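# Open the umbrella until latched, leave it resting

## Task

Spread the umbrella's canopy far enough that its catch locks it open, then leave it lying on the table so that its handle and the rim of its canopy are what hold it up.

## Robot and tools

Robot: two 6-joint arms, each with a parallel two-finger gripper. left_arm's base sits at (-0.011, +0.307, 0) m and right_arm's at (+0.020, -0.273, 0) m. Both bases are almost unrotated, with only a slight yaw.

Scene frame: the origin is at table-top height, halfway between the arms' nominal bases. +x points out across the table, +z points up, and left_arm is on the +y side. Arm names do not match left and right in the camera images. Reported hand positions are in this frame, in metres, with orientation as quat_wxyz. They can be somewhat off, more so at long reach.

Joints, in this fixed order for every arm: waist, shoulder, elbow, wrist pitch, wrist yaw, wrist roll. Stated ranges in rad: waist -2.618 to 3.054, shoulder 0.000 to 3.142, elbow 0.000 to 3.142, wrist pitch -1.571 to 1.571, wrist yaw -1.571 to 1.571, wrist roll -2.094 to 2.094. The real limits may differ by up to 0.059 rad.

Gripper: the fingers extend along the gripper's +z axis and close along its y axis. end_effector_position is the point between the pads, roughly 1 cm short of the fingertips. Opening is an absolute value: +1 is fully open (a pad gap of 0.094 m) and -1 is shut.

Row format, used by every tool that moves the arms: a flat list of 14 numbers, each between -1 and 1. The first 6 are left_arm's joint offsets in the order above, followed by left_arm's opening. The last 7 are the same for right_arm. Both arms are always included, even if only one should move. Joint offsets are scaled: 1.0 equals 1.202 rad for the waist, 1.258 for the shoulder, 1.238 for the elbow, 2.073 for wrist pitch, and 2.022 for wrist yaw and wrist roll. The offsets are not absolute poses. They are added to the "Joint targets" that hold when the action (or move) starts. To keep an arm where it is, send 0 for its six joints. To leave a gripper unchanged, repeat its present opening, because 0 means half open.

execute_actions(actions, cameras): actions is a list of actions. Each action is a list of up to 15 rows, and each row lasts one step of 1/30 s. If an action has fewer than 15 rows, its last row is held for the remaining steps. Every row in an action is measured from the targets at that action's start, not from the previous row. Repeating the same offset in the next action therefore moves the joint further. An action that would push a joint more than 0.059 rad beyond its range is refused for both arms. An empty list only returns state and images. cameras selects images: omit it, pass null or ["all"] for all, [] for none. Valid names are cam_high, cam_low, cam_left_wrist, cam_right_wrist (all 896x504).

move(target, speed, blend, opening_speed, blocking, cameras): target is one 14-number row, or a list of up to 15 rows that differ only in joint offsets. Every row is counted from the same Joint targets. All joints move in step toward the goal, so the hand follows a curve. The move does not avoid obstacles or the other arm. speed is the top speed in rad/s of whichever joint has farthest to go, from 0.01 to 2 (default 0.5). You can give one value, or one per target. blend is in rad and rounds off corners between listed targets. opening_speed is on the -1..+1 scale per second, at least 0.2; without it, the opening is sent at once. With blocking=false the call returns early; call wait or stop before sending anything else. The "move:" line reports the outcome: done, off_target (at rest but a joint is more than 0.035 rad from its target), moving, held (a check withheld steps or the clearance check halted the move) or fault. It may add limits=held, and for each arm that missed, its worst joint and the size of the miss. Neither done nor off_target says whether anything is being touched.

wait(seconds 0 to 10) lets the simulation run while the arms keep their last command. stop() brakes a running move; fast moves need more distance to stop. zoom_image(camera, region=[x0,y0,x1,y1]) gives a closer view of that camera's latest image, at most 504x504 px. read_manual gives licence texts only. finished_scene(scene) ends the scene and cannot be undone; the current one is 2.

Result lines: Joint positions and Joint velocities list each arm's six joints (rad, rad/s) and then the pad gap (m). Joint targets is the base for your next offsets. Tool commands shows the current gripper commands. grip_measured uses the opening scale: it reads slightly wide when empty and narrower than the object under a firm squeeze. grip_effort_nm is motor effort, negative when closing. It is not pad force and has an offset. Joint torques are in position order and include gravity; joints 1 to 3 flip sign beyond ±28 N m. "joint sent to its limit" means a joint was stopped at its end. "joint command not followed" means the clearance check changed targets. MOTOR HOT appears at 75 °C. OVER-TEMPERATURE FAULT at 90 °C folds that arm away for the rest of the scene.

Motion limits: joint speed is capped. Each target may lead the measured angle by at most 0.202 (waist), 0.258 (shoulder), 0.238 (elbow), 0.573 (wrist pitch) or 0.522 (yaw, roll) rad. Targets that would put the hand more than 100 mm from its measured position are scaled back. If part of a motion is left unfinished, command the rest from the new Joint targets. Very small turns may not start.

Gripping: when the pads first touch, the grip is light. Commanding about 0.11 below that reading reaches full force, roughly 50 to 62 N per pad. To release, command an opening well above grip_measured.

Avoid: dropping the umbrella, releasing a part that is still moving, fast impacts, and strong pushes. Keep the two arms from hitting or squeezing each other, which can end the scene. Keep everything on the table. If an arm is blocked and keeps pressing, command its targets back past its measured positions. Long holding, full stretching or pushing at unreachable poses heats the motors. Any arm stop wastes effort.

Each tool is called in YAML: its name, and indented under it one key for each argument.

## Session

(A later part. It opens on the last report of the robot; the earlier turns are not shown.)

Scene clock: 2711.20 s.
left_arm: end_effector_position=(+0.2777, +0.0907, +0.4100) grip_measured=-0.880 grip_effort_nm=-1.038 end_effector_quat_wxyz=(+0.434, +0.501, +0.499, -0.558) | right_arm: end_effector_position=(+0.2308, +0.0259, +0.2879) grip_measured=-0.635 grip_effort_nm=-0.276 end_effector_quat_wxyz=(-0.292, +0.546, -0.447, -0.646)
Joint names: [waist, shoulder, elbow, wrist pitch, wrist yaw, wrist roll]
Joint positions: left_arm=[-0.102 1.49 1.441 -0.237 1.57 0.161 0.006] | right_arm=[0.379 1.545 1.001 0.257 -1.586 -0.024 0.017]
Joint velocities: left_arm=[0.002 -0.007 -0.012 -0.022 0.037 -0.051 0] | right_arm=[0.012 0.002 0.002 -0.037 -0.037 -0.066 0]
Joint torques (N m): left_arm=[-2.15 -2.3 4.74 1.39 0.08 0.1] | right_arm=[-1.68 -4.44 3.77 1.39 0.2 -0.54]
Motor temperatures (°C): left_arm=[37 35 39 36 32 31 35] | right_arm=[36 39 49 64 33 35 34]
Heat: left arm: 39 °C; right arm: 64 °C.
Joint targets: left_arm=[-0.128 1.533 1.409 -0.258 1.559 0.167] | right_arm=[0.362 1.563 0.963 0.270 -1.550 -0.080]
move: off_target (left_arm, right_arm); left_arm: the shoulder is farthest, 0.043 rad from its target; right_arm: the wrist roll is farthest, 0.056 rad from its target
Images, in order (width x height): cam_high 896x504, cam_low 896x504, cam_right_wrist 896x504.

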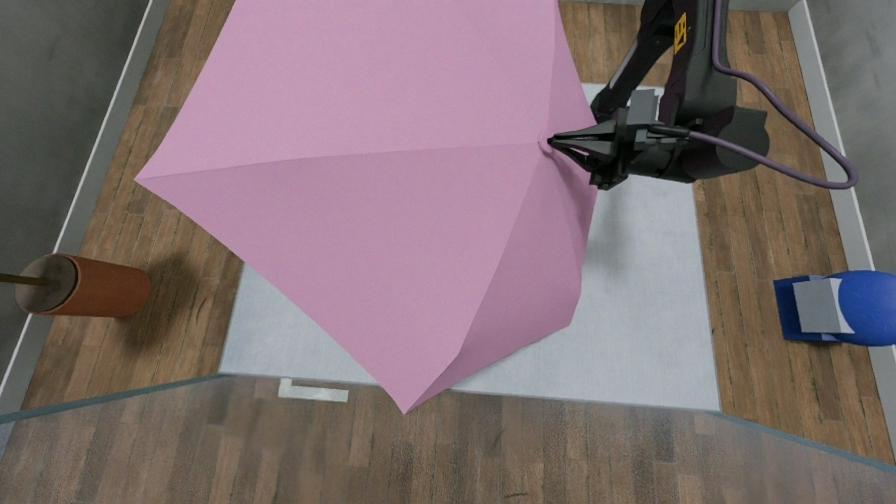

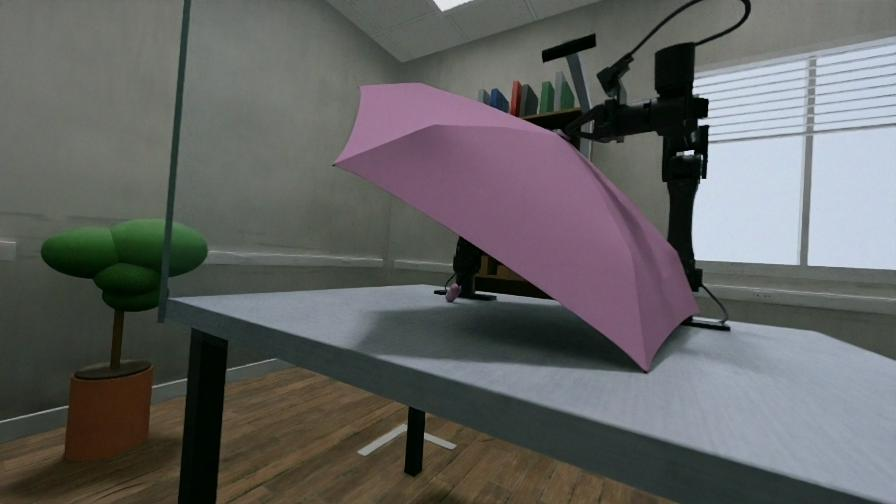

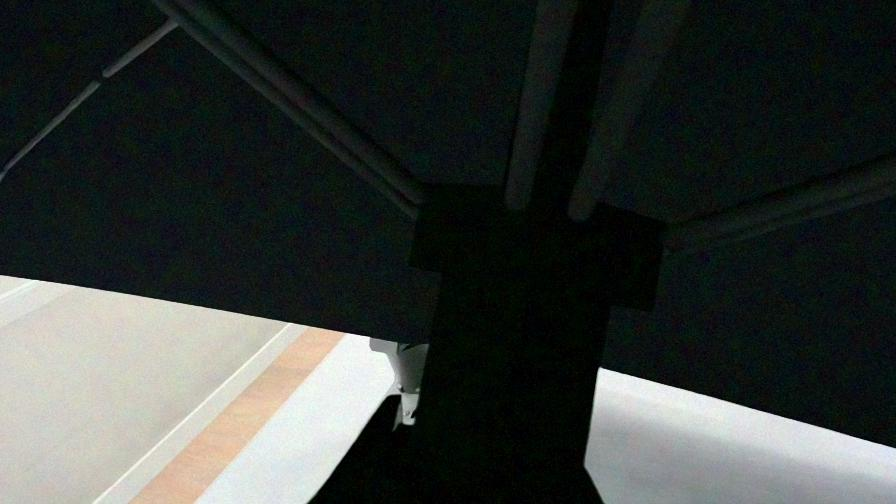

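move:
  target: [0.01, -0.01, 0.01, 0.02, 0, 0, -0.93, -0.0305, -0.01, -0.066, 0.0289, 0, 0, -0.64]
  speed: 0.15
  cameras: ["cam_right_wrist", "cam_high"]

Scene clock: 2714.73 s.
left_arm: end_effector_position=(+0.2758, +0.0878, +0.4091) grip_measured=-0.880 grip_effort_nm=-1.038 end_effector_quat_wxyz=(+0.430, +0.503, +0.498, -0.561) | right_arm: end_effector_position=(+0.2297, +0.0166, +0.2831) grip_measured=-0.635 grip_effort_nm=-0.286 end_effector_quat_wxyz=(-0.310, +0.548, -0.445, -0.637)
Joint names: [waist, shoulder, elbow, wrist pitch, wrist yaw, wrist roll]
Joint positions: left_arm=[-0.112 1.49 1.439 -0.237 1.57 0.161 0.006] | right_arm=[0.353 1.516 0.938 0.348 -1.586 -0.001 0.017]
Joint velocities: left_arm=[0.007 -0.007 0.002 0.022 -0.081 0.007 0.001] | right_arm=[-0.012 0.002 -0.002 -0.022 -0.007 0.051 0]
Joint torques (N m): left_arm=[-0.32 -3.28 5.83 1.84 0.08 0.11] | right_arm=[-2.82 -2.84 2.22 1.1 0.25 -0.77]
Motor temperatures (°C): left_arm=[37 35 39 36 32 31 35] | right_arm=[35 39 47 62 33 35 34]
Heat: left arm: 39 °C; right arm: 62 °C.
Joint targets: left_arm=[-0.116 1.520 1.422 -0.216 1.559 0.167] | right_arm=[0.325 1.551 0.882 0.330 -1.550 -0.080]
move: off_target (right_arm); right_arm: the wrist roll is farthest, 0.079 rad from its target
Images, in order (width x height): cam_high 896x504, cam_right_wrist 896x504.

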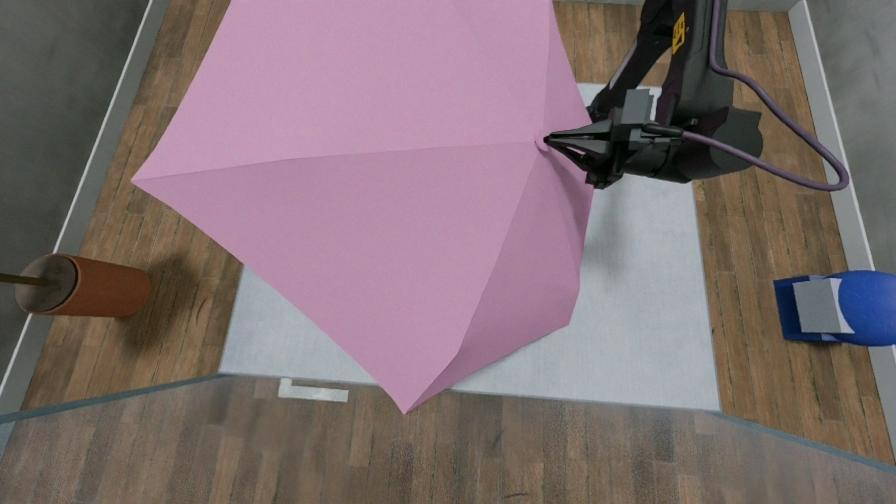

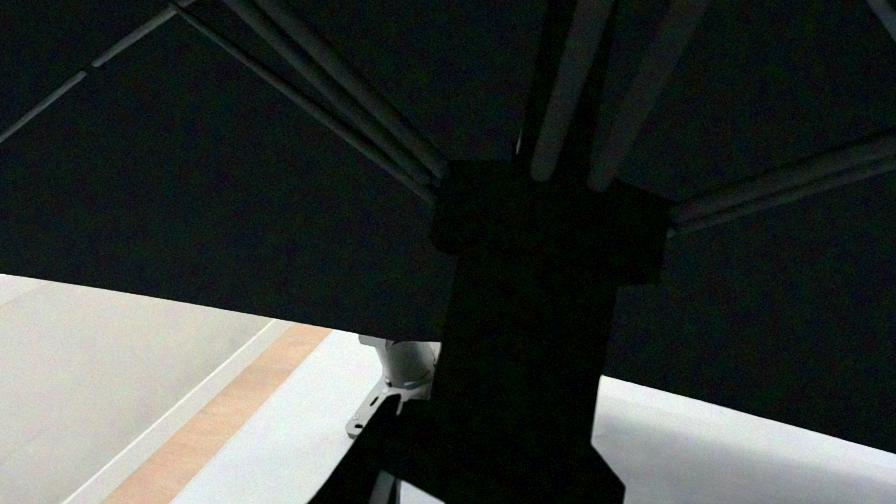

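move:
  target: [0, 0, 0, 0, 0, 0, -0.93, -0.0405, 0.0, -0.088, 0.038, 0, 0, -0.52]
  speed: 0.2
  cameras: ["cam_right_wrist", "cam_high"]

Scene clock: 2718.43 s.
left_arm: end_effector_position=(+0.2758, +0.0878, +0.4093) grip_measured=-0.880 grip_effort_nm=-1.038 end_effector_quat_wxyz=(+0.431, +0.503, +0.497, -0.561) | right_arm: end_effector_position=(+0.2303, +0.0008, +0.2611) grip_measured=-0.520 grip_effort_nm=-0.037 end_effector_quat_wxyz=(-0.331, +0.540, -0.454, -0.626)
Joint names: [waist, shoulder, elbow, wrist pitch, wrist yaw, wrist roll]
Joint positions: left_arm=[-0.112 1.49 1.439 -0.235 1.57 0.161 0.006] | right_arm=[0.304 1.495 0.824 0.442 -1.586 -0.016 0.023]
Joint velocities: left_arm=[-0.002 0.002 -0.007 0.022 -0.022 -0.007 0.001] | right_arm=[0.012 0.017 -0.007 -0.051 0.037 -0.007 -0.001]
Joint torques (N m): left_arm=[-0.29 -3.28 5.85 1.8 0.08 0.11] | right_arm=[-2.78 -0.92 2.47 0.96 0.24 -0.61]
Motor temperatures (°C): left_arm=[37 35 39 37 32 31 35] | right_arm=[35 39 46 60 33 35 34]
Heat: left arm: 39 °C; right arm: 60 °C.
Joint targets: left_arm=[-0.116 1.520 1.422 -0.216 1.559 0.167] | right_arm=[0.276 1.550 0.772 0.409 -1.550 -0.080]
move: off_target (right_arm); right_arm: the wrist roll is farthest, 0.064 rad from its target
Images, in order (width x height): cam_high 896x504, cam_right_wrist 896x504.

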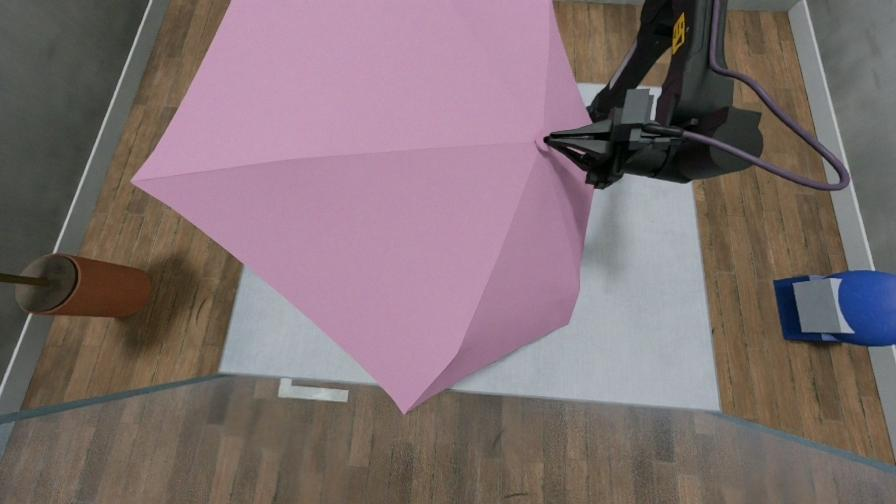

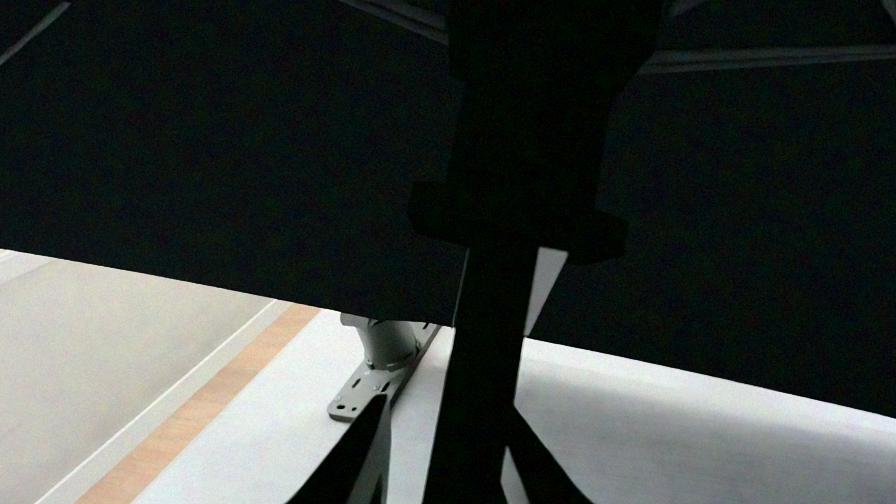

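move:
  target: [0, 0, 0, 0, 0, 0, -0.93, 0, 0, 0, 0, 0, 0, -0.36]
  speed: 0.2
  cameras: ["cam_right_wrist"]

move:
  target: [0, 0, 0, 0, 0, 0, -0.93, -0.095, -0.101, -0.047, 0, 0, 0, -0.36]
  speed: 0.2
  cameras: ["cam_right_wrist", "cam_low"]

Scene clock: 2743.70 s.
left_arm: end_effector_position=(+0.2760, +0.0878, +0.4095) grip_measured=-0.880 grip_effort_nm=-1.033 end_effector_quat_wxyz=(+0.431, +0.504, +0.496, -0.560) | right_arm: end_effector_position=(+0.2330, -0.0012, +0.2559) grip_measured=-0.361 grip_effort_nm=0.007 end_effector_quat_wxyz=(-0.331, +0.536, -0.459, -0.626)
Joint names: [waist, shoulder, elbow, wrist pitch, wrist yaw, wrist roll]
Joint positions: left_arm=[-0.112 1.491 1.439 -0.231 1.57 0.161 0.006] | right_arm=[0.295 1.504 0.814 0.444 -1.586 -0.023 0.03]
Joint velocities: left_arm=[-0.002 -0.012 0.002 0.081 0.051 0.081 0] | right_arm=[-0.012 -0.007 -0.007 -0.007 0.007 -0.081 0]
Joint torques (N m): left_arm=[-0.29 -3.28 5.83 1.77 0.08 0.11] | right_arm=[-1.84 -1.66 3.22 0.96 0.24 -0.55]
Motor temperatures (°C): left_arm=[35 35 40 39 32 31 35] | right_arm=[35 37 42 53 33 35 34]
Heat: left arm: 40 °C; right arm: 53 °C.
Joint targets: left_arm=[-0.116 1.521 1.422 -0.216 1.559 0.167] | right_arm=[0.276 1.551 0.773 0.409 -1.550 -0.080]
move: off_target (right_arm); right_arm: the wrist roll is farthest, 0.057 rad from its target
Images, in order (width x height): cam_right_wrist 896x504.

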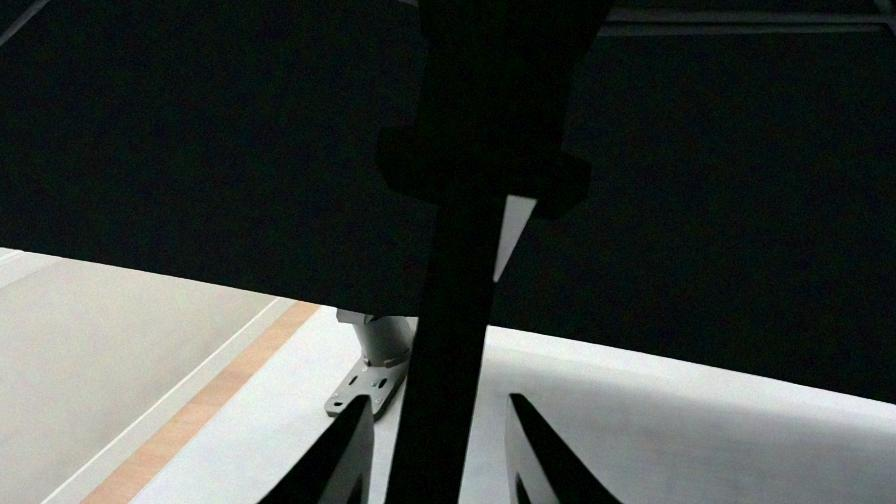

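Scene clock: 2744.77 s.
left_arm: end_effector_position=(+0.2759, +0.0875, +0.4099) grip_measured=-0.880 grip_effort_nm=-1.033 end_effector_quat_wxyz=(+0.433, +0.506, +0.494, -0.559) | right_arm: end_effector_position=(+0.2437, -0.0325, +0.2473) grip_measured=-0.361 grip_effort_nm=-0.002 end_effector_quat_wxyz=(+0.365, -0.506, +0.491, +0.608)
Joint names: [waist, shoulder, elbow, wrist pitch, wrist yaw, wrist roll]
Joint positions: left_arm=[-0.113 1.491 1.439 -0.225 1.57 0.161 0.006] | right_arm=[0.179 1.439 0.731 0.419 -1.586 -0.06 0.03]
Joint velocities: left_arm=[0.002 0.007 0.012 -0.007 -0.007 -0.007 0] | right_arm=[-0.007 0.007 -0.002 -0.007 -0.051 0.037 -0.002]
Joint torques (N m): left_arm=[-0.17 -3.29 5.82 1.7 0.07 0.11] | right_arm=[-1.62 -5.75 5.27 1.18 0.2 -0.16]
Motor temperatures (°C): left_arm=[35 35 40 39 32 31 35] | right_arm=[35 37 42 53 33 35 34]
Heat: left arm: 40 °C; right arm: 53 °C.
Joint targets: left_arm=[-0.116 1.521 1.422 -0.216 1.559 0.167] | right_arm=[0.162 1.424 0.714 0.409 -1.550 -0.080]
move: off_target (right_arm); right_arm: the wrist yaw is farthest, 0.036 rad from its target
Images, in order (width x height): cam_low 896x504, cam_right_wrist 896x504.

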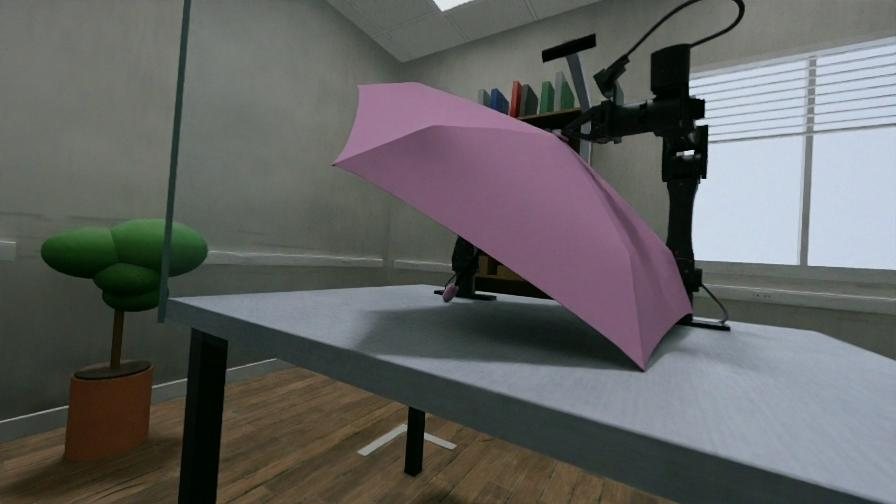

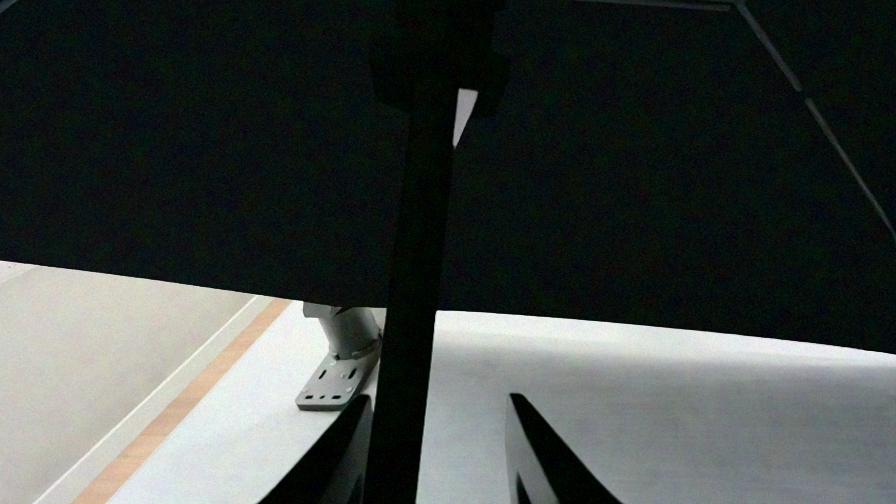

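execute_actions:
  actions: []
  cameras: ["cam_high","cam_low","cam_right_wrist"]

Scene clock: 2761.20 s.
left_arm: end_effector_position=(+0.2759, +0.0875, +0.4099) grip_measured=-0.880 grip_effort_nm=-1.028 end_effector_quat_wxyz=(+0.433, +0.506, +0.494, -0.559) | right_arm: end_effector_position=(+0.2437, -0.0325, +0.2473) grip_measured=-0.361 grip_effort_nm=0.002 end_effector_quat_wxyz=(+0.365, -0.506, +0.491, +0.608)
Joint names: [waist, shoulder, elbow, wrist pitch, wrist yaw, wrist roll]
Joint positions: left_arm=[-0.113 1.491 1.439 -0.225 1.57 0.161 0.006] | right_arm=[0.179 1.439 0.731 0.419 -1.586 -0.06 0.03]
Joint velocities: left_arm=[0.002 0.007 0.017 -0.022 -0.037 0.022 -0.001] | right_arm=[-0.002 0.002 -0.007 0.022 0.007 -0.051 0]
Joint torques (N m): left_arm=[-0.18 -3.29 5.81 1.7 0.07 0.11] | right_arm=[-1.62 -5.79 5.24 1.19 0.21 -0.18]
Motor temperatures (°C): left_arm=[35 35 40 39 32 31 35] | right_arm=[35 38 42 52 33 35 34]
Heat: left arm: 40 °C; right arm: 52 °C.
Joint targets: left_arm=[-0.116 1.521 1.422 -0.216 1.559 0.167] | right_arm=[0.162 1.424 0.714 0.409 -1.550 -0.080]
Tool commands: left_gripper/opening=-0.93 right_gripper/opening=-0.36
Images, in order (width x height): cam_high 896x504, cam_low 896x504, cam_right_wrist 896x504.

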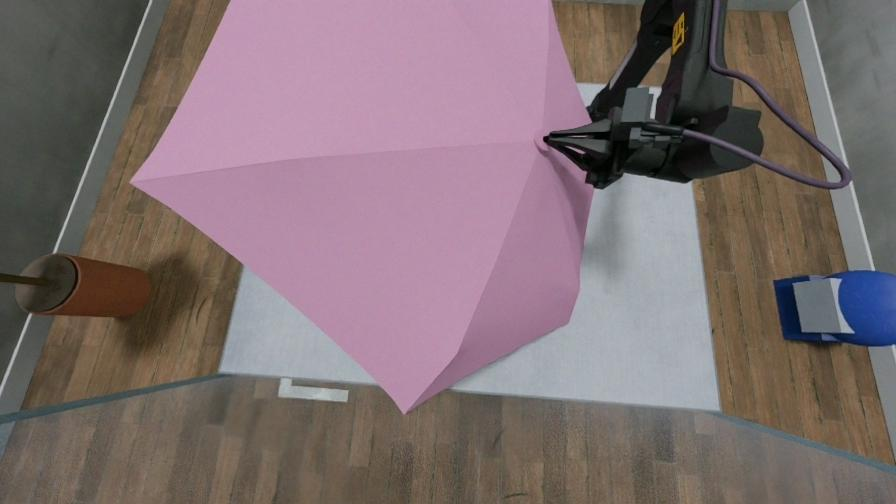

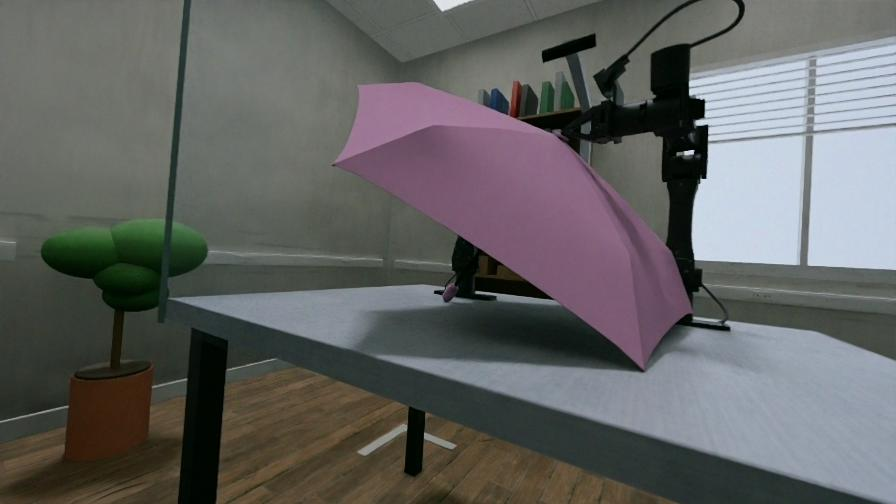

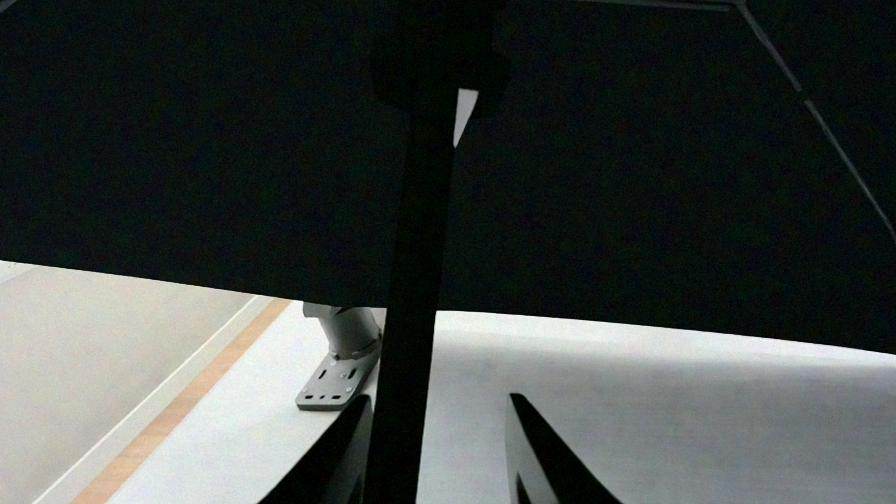

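move:
  target:
    - [0,0,0,0,0,0,-0.93,0,-0.0334,-0.0291,-0.0034,0,0,-0.2]
    - [0,0,0,0,0,0,-0.93,-0.0691,-0.0795,-0.0638,-0.0101,0,0,-0.2]
  speed: 0.2
  blend: 0.02
  cameras: ["cam_low","cam_right_wrist"]

Scene clock: 2786.63 s.
left_arm: end_effector_position=(+0.2757, +0.0870, +0.4104) grip_measured=-0.880 grip_effort_nm=-1.038 end_effector_quat_wxyz=(+0.435, +0.508, +0.492, -0.558) | right_arm: end_effector_position=(+0.2480, -0.0573, +0.2464) grip_measured=-0.202 grip_effort_nm=0.081 end_effector_quat_wxyz=(+0.404, -0.482, +0.519, +0.578)
Joint names: [waist, shoulder, elbow, wrist pitch, wrist yaw, wrist roll]
Joint positions: left_arm=[-0.115 1.491 1.439 -0.218 1.57 0.161 0.006] | right_arm=[0.084 1.343 0.655 0.408 -1.558 -0.068 0.037]
Joint velocities: left_arm=[0.002 -0.022 -0.007 0.022 -0.007 -0.037 0] | right_arm=[-0.002 0.007 0.002 -0.007 -0.066 0.022 0]
Joint torques (N m): left_arm=[-0.05 -3.28 5.83 1.63 0.06 0.11] | right_arm=[-0.53 -5.37 5.12 1.12 -0.11 -0.11]
Motor temperatures (°C): left_arm=[35 35 40 39 32 31 35] | right_arm=[35 38 41 50 33 35 34]
Heat: left arm: 40 °C; right arm: 50 °C.
Joint targets: left_arm=[-0.116 1.521 1.422 -0.216 1.559 0.167] | right_arm=[0.079 1.324 0.636 0.388 -1.550 -0.080]
move: done
Images, in order (width x height): cam_low 896x504, cam_right_wrist 896x504.

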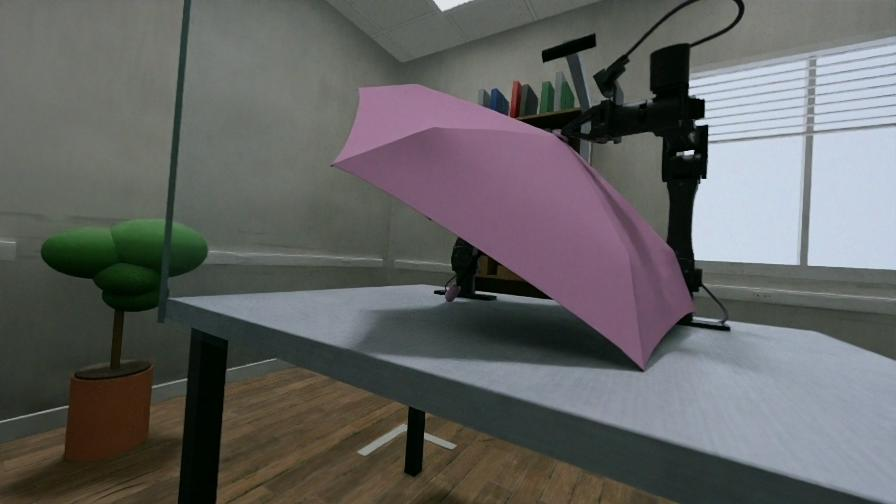

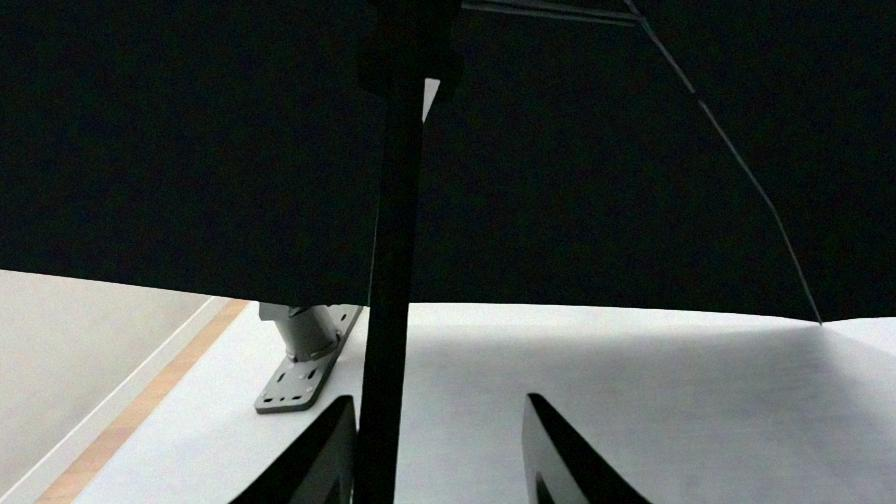

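move:
  target:
    - [0,0,0,0,0,0,-0.93,0,-0.0262,-0.0226,-0.0024,0,0,-0.2]
    - [0,0,0,0,0,0,-0.93,-0.0724,-0.0851,-0.0646,-0.0130,0,0,-0.2]
  speed: 0.2
  blend: 0.02
  cameras: ["cam_right_wrist"]

Scene clock: 2791.83 s.
left_arm: end_effector_position=(+0.2757, +0.0870, +0.4104) grip_measured=-0.880 grip_effort_nm=-1.033 end_effector_quat_wxyz=(+0.435, +0.508, +0.492, -0.558) | right_arm: end_effector_position=(+0.2421, -0.0796, +0.2451) grip_measured=-0.202 grip_effort_nm=0.076 end_effector_quat_wxyz=(+0.430, -0.459, +0.540, +0.559)
Joint names: [waist, shoulder, elbow, wrist pitch, wrist yaw, wrist roll]
Joint positions: left_arm=[-0.115 1.491 1.439 -0.218 1.57 0.161 0.006] | right_arm=[-0.004 1.234 0.575 0.381 -1.556 -0.068 0.037]
Joint velocities: left_arm=[-0.017 -0.012 -0.002 -0.022 -0.066 0.037 -0.001] | right_arm=[-0.002 -0.012 0.022 -0.022 -0.007 -0.007 -0.001]
Joint torques (N m): left_arm=[-0.06 -3.3 5.83 1.63 0.07 0.11] | right_arm=[-0.39 -4.51 5.12 1.1 -0.12 -0.09]
Motor temperatures (°C): left_arm=[35 35 39 39 32 31 35] | right_arm=[34 38 41 49 33 35 34]
Heat: left arm: 39 °C; right arm: 49 °C.
Joint targets: left_arm=[-0.116 1.521 1.422 -0.216 1.559 0.167] | right_arm=[-0.008 1.216 0.556 0.361 -1.550 -0.080]
move: done; blend cut to 0.0165 rad at target 1
Images, in order (width x height): cam_right_wrist 896x504.

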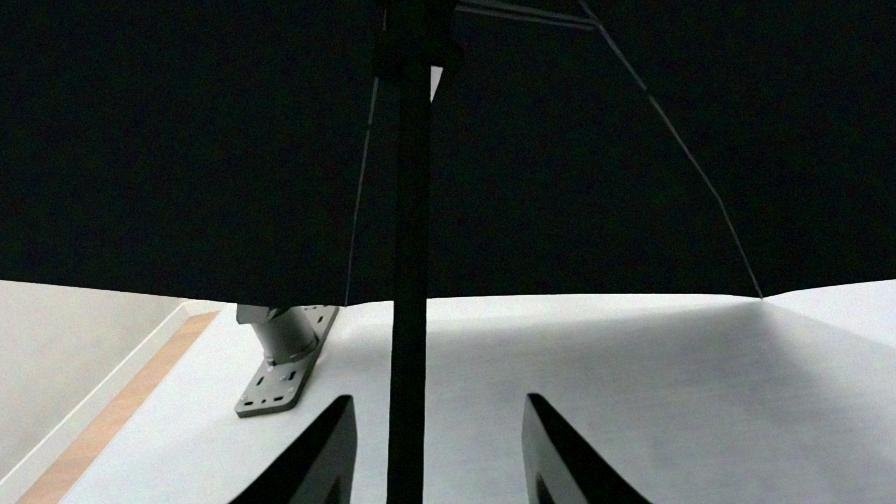

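move:
  target: [0,0,0,0,0,0,-0.93,-0.9085,-0.03,0,0,0,0,-0.2]
  speed: 0.6
  cameras: ["cam_high","cam_low","cam_left_wrist"]

Scene clock: 2845.17 s.
left_arm: end_effector_position=(+0.2757, +0.0870, +0.4104) grip_measured=-0.880 grip_effort_nm=-1.043 end_effector_quat_wxyz=(+0.435, +0.508, +0.492, -0.558) | right_arm: end_effector_position=(+0.2917, -0.3770, +0.2528) grip_measured=-0.202 grip_effort_nm=0.071 end_effector_quat_wxyz=(+0.663, -0.124, +0.698, +0.242)
Joint names: [waist, shoulder, elbow, wrist pitch, wrist yaw, wrist roll]
Joint positions: left_arm=[-0.115 1.491 1.439 -0.218 1.57 0.161 0.006] | right_arm=[-1.096 1.197 0.575 0.379 -1.555 -0.068 0.037]
Joint velocities: left_arm=[-0.007 -0.007 -0.017 -0.051 0.007 0.022 -0.001] | right_arm=[-0.007 0.017 -0.007 0.007 0.022 0.007 0.002]
Joint torques (N m): left_arm=[-0.05 -3.28 5.83 1.62 0.06 0.11] | right_arm=[-0.42 -4.3 5.2 1.14 -0.12 -0.11]
Motor temperatures (°C): left_arm=[35 35 39 39 32 31 35] | right_arm=[34 37 40 47 33 34 34]
Heat: left arm: 39 °C; right arm: 47 °C.
Joint targets: left_arm=[-0.116 1.521 1.422 -0.216 1.559 0.167] | right_arm=[-1.100 1.179 0.556 0.361 -1.550 -0.080]
move: done
Images, in order (width x height): cam_high 896x504, cam_low 896x504, cam_left_wrist 896x504.

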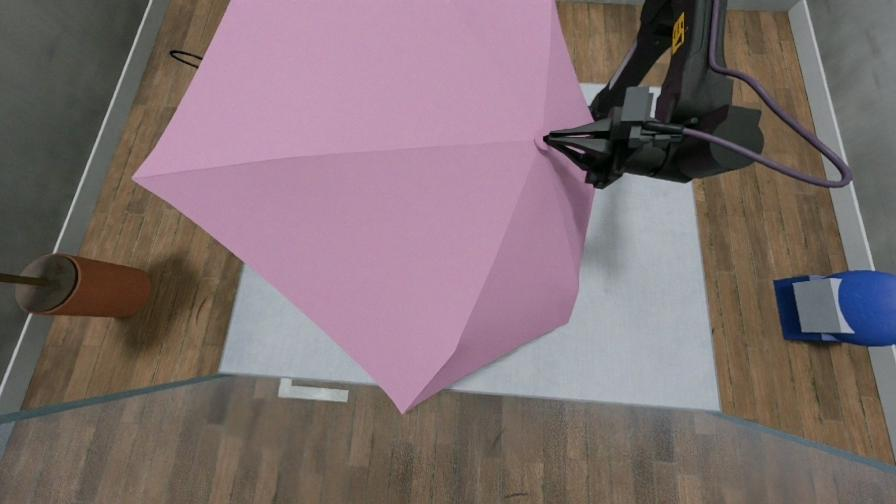

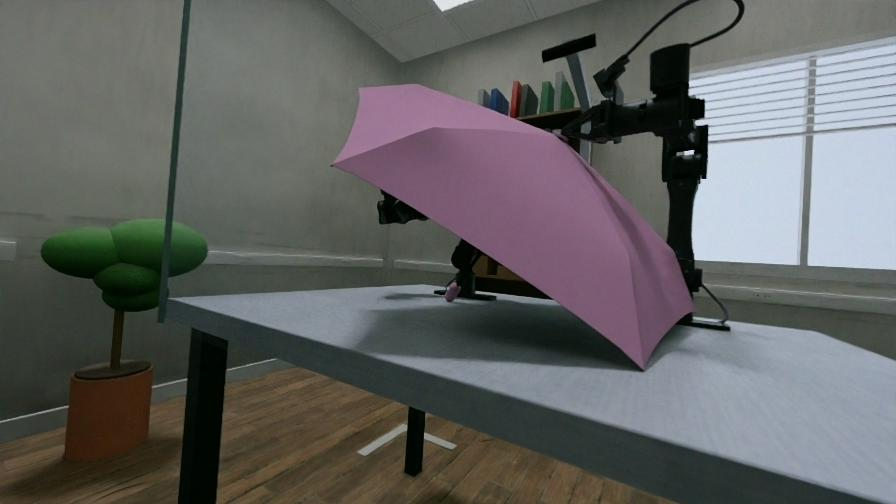

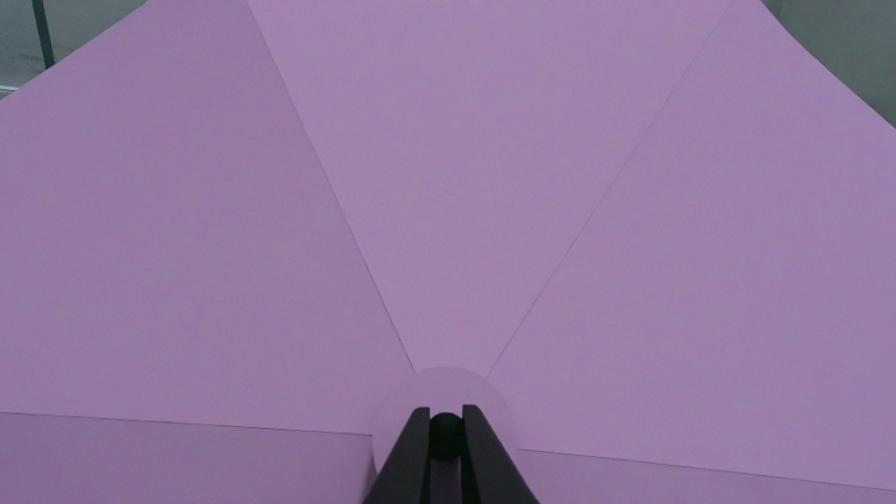

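move:
  target: [-0.0167,0.0822,0.1000,-0.0012,0,0,-0.94,0,0,0,0,0,0,-0.2]
  speed: 0.12
  cameras: ["cam_low","cam_left_wrist"]

Scene clock: 2849.87 s.
left_arm: end_effector_position=(+0.2924, +0.0761, +0.4155) grip_measured=-0.880 grip_effort_nm=-1.038 end_effector_quat_wxyz=(+0.431, +0.517, +0.482, -0.560) | right_arm: end_effector_position=(+0.2917, -0.3770, +0.2529) grip_measured=-0.202 grip_effort_nm=0.071 end_effector_quat_wxyz=(+0.663, -0.124, +0.698, +0.242)
Joint names: [waist, shoulder, elbow, wrist pitch, wrist yaw, wrist roll]
Joint positions: left_arm=[-0.14 1.578 1.539 -0.211 1.57 0.155 0.006] | right_arm=[-1.096 1.197 0.575 0.379 -1.555 -0.068 0.037]
Joint velocities: left_arm=[0.002 -0.007 0.002 -0.007 0.007 -0.051 0] | right_arm=[-0.002 -0.007 -0.022 -0.022 -0.007 0.022 -0.001]
Joint torques (N m): left_arm=[0.36 -2.84 7.69 1.53 0.05 0.18] | right_arm=[-0.43 -4.33 5.18 1.13 -0.11 -0.1]
Motor temperatures (°C): left_arm=[35 35 39 40 32 31 35] | right_arm=[34 37 40 47 33 34 34]
Heat: left arm: 40 °C; right arm: 47 °C.
Joint targets: left_arm=[-0.136 1.624 1.545 -0.219 1.559 0.167] | right_arm=[-1.100 1.178 0.556 0.361 -1.550 -0.080]
move: off_target (left_arm); left_arm: the shoulder is farthest, 0.047 rad from its target
Images, in order (width x height): cam_low 896x504, cam_left_wrist 896x504.

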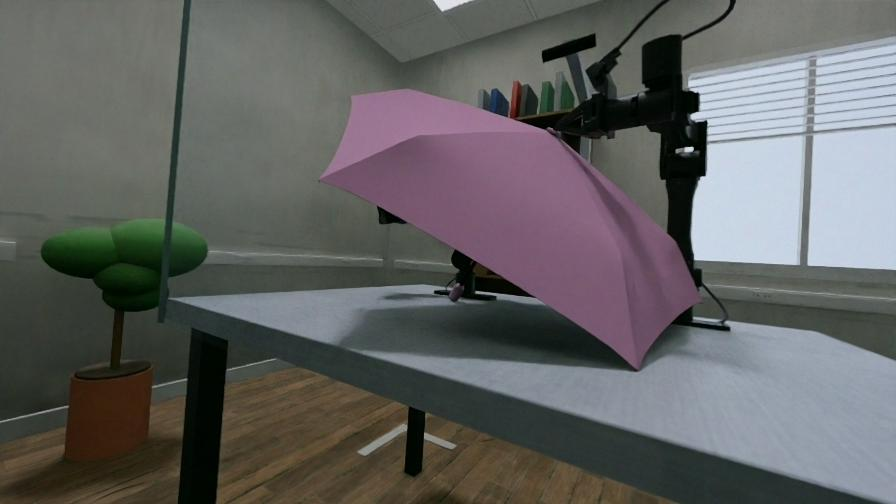

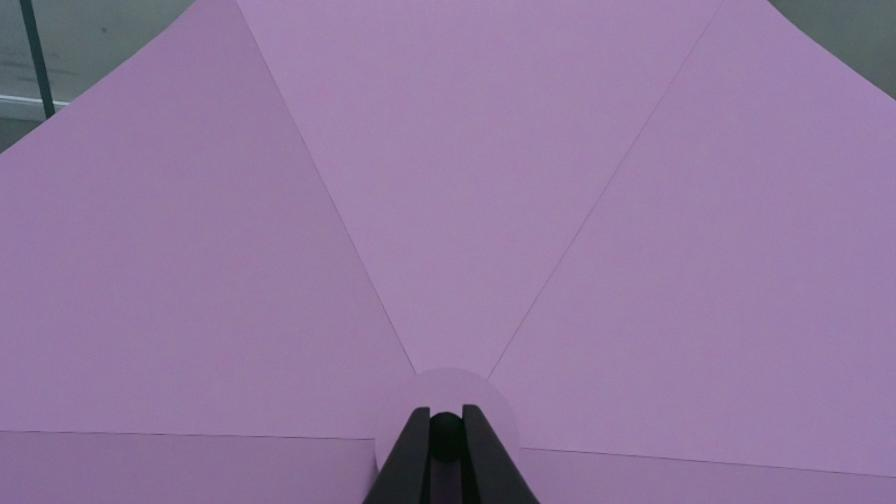

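move:
  target: [-0.0682,0.0445,0.1276,-0.0502,0,0,-0.94,0,0,0,0,0,0,-0.2]
  speed: 0.15
  cameras: ["cam_low"]

move:
  target: [-0.0233,0.0918,0.1119,-0.0113,0,0,-0.94,0,0,0,0,0,0,-0.2]
  speed: 0.15
  cameras: ["cam_low","cam_left_wrist"]

Scene clock: 2868.60 s.
left_arm: end_effector_position=(+0.2974, +0.0495, +0.4191) grip_measured=-0.880 grip_effort_nm=-1.043 end_effector_quat_wxyz=(+0.397, +0.518, +0.484, -0.583) | right_arm: end_effector_position=(+0.2917, -0.3770, +0.2529) grip_measured=-0.202 grip_effort_nm=0.076 end_effector_quat_wxyz=(+0.663, -0.124, +0.698, +0.242)
Joint names: [waist, shoulder, elbow, wrist pitch, wrist yaw, wrist roll]
Joint positions: left_arm=[-0.212 1.667 1.668 -0.311 1.553 0.158 0.006] | right_arm=[-1.096 1.197 0.575 0.379 -1.555 -0.068 0.037]
Joint velocities: left_arm=[-0.007 -0.002 -0.002 0.051 0.037 0.007 0] | right_arm=[-0.007 0.007 -0.007 -0.051 -0.081 -0.066 0.002]
Joint torques (N m): left_arm=[-0.46 -5.93 9.99 1.49 0.22 0.14] | right_arm=[-0.4 -4.3 5.23 1.12 -0.11 -0.11]
Motor temperatures (°C): left_arm=[35 34 41 40 32 31 35] | right_arm=[34 37 40 46 33 34 34]
Heat: left arm: 41 °C; right arm: 46 °C.
Joint targets: left_arm=[-0.218 1.680 1.703 -0.323 1.560 0.167] | right_arm=[-1.100 1.178 0.556 0.361 -1.550 -0.080]
move: done
Images, in order (width x height): cam_low 896x504.

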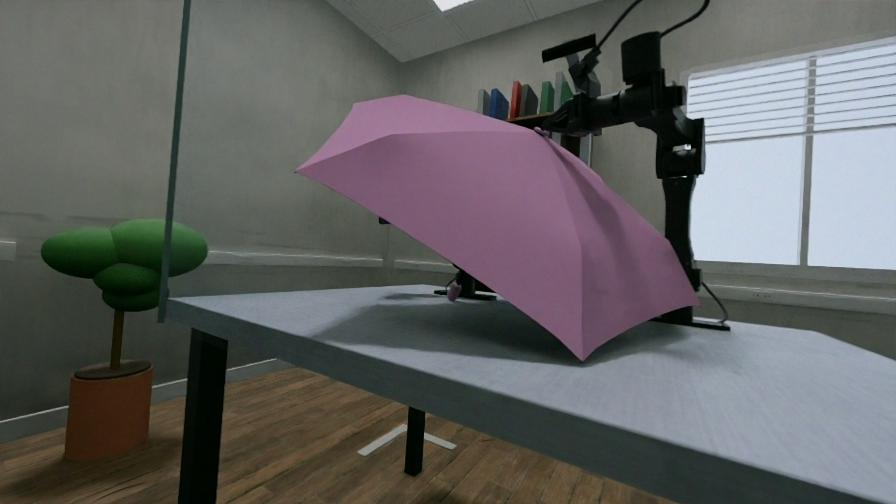

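Scene clock: 2869.87 s.
left_arm: end_effector_position=(+0.3165, +0.0340, +0.4205) grip_measured=-0.880 grip_effort_nm=-1.038 end_effector_quat_wxyz=(+0.388, +0.524, +0.477, -0.589) | right_arm: end_effector_position=(+0.2917, -0.3770, +0.2529) grip_measured=-0.202 grip_effort_nm=0.071 end_effector_quat_wxyz=(+0.663, -0.124, +0.698, +0.242)
Joint names: [waist, shoulder, elbow, wrist pitch, wrist yaw, wrist roll]
Joint positions: left_arm=[-0.239 1.78 1.805 -0.342 1.556 0.159 0.006] | right_arm=[-1.096 1.197 0.575 0.379 -1.555 -0.068 0.037]
Joint velocities: left_arm=[0.007 0.002 0.002 0.022 0.037 0.007 -0.001] | right_arm=[-0.002 -0.007 -0.017 -0.095 -0.007 -0.051 -0.001]
Joint torques (N m): left_arm=[-0.49 -6.57 10.11 1.58 0.23 0.14] | right_arm=[-0.35 -4.31 5.23 1.13 -0.11 -0.1]
Motor temperatures (°C): left_arm=[35 34 41 40 32 31 35] | right_arm=[34 37 40 46 33 34 34]
Heat: left arm: 41 °C; right arm: 46 °C.
Joint targets: left_arm=[-0.246 1.795 1.842 -0.346 1.560 0.167] | right_arm=[-1.100 1.178 0.556 0.361 -1.550 -0.080]
move: off_target (left_arm); left_arm: the elbow is farthest, 0.036 rad from its target
Images, in order (width x height): cam_low 896x504, cam_left_wrist 896x504.

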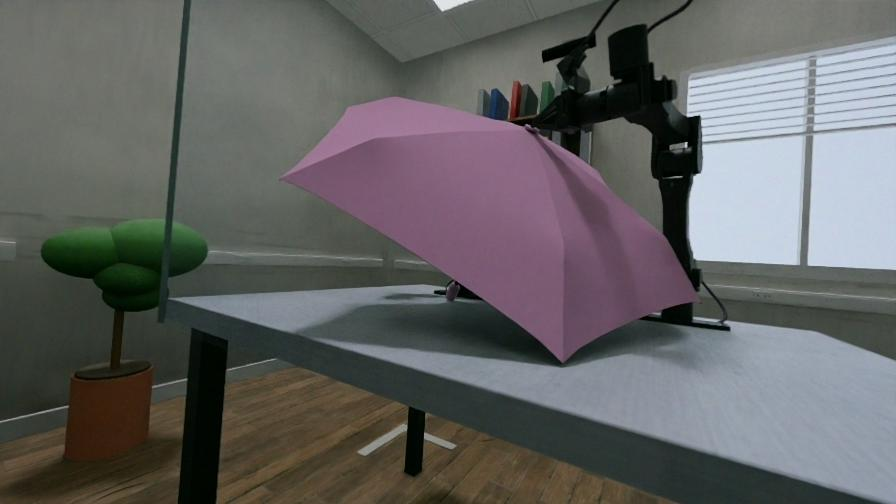

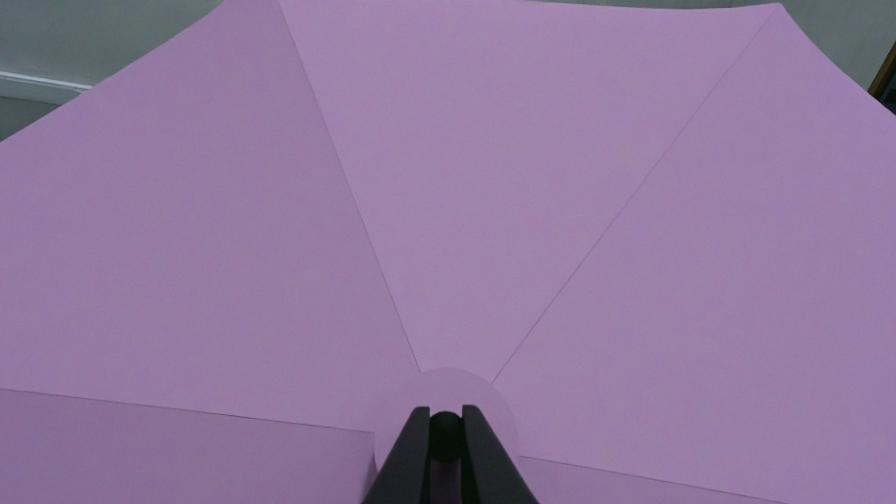

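zoom_image:
  camera: "cam_low"
  region: [430, 230, 740, 400]

Scaled by 1.626 from the camera's 896x504 image, which has a finer 1280x720 frame.

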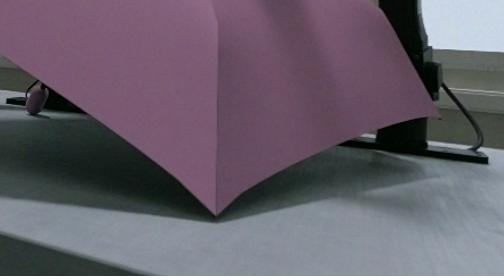

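move:
  target:
    - [0,0.0203,0.0779,-0.0053,0,0,-0.94,0,0,0,0,0,0,-0.2]
    - [-0.0632,0.1232,0.2173,-0.026,0,0,-0.94,0,0,0,0,0,0,-0.2]
  speed: 0.15
  blend: 0.02
  cameras: ["cam_high","cam_low"]

Scene clock: 2891.40 s.
left_arm: end_effector_position=(+0.3239, -0.0006, +0.4413) grip_measured=-0.880 grip_effort_nm=-1.043 end_effector_quat_wxyz=(+0.385, +0.556, +0.439, -0.592) | right_arm: end_effector_position=(+0.2917, -0.3770, +0.2529) grip_measured=-0.202 grip_effort_nm=0.071 end_effector_quat_wxyz=(+0.663, -0.124, +0.698, +0.242)
Joint names: [waist, shoulder, elbow, wrist pitch, wrist yaw, wrist roll]
Joint positions: left_arm=[-0.316 1.933 2.075 -0.392 1.556 0.159 0.006] | right_arm=[-1.096 1.197 0.575 0.379 -1.555 -0.068 0.037]
Joint velocities: left_arm=[-0.002 0.012 -0.012 -0.051 0.051 0.007 -0.001] | right_arm=[0.012 -0.032 -0.017 -0.051 -0.022 0.007 -0.001]
Joint torques (N m): left_arm=[-0.5 -7.51 9.83 1.56 0.22 0.14] | right_arm=[-0.36 -4.33 5.16 1.13 -0.12 -0.1]
Motor temperatures (°C): left_arm=[35 36 41 40 32 31 35] | right_arm=[34 37 39 45 33 34 34]
Heat: left arm: 41 °C; right arm: 45 °C.
Joint targets: left_arm=[-0.322 1.950 2.111 -0.400 1.560 0.167] | right_arm=[-1.100 1.178 0.556 0.361 -1.550 -0.080]
move: off_target (left_arm); left_arm: the elbow is farthest, 0.036 rad from its target
Images, in order (width x height): cam_high 896x504, cam_low 896x504.

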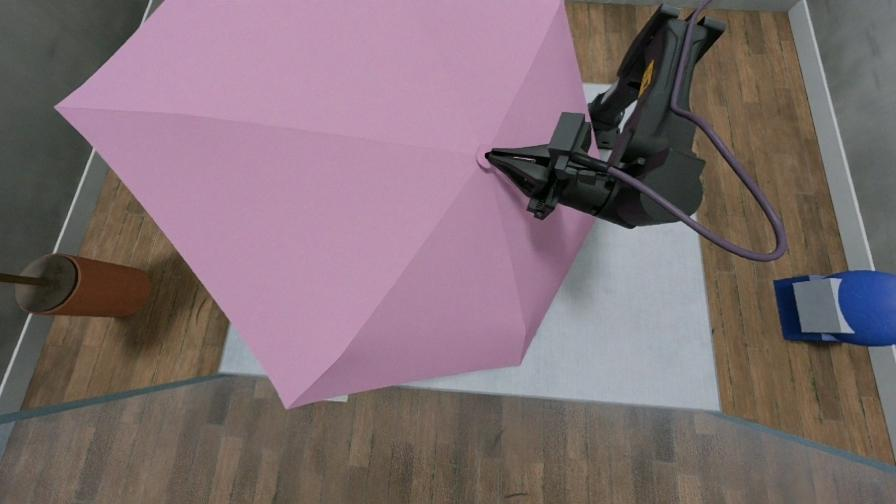

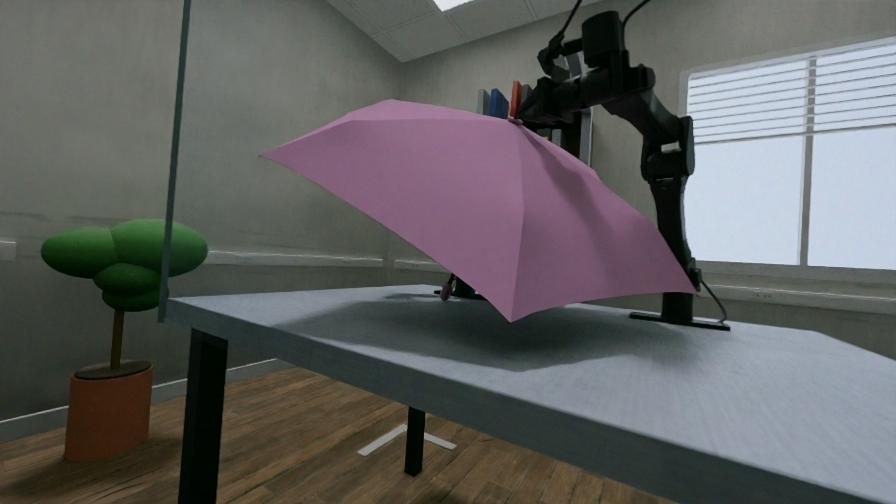

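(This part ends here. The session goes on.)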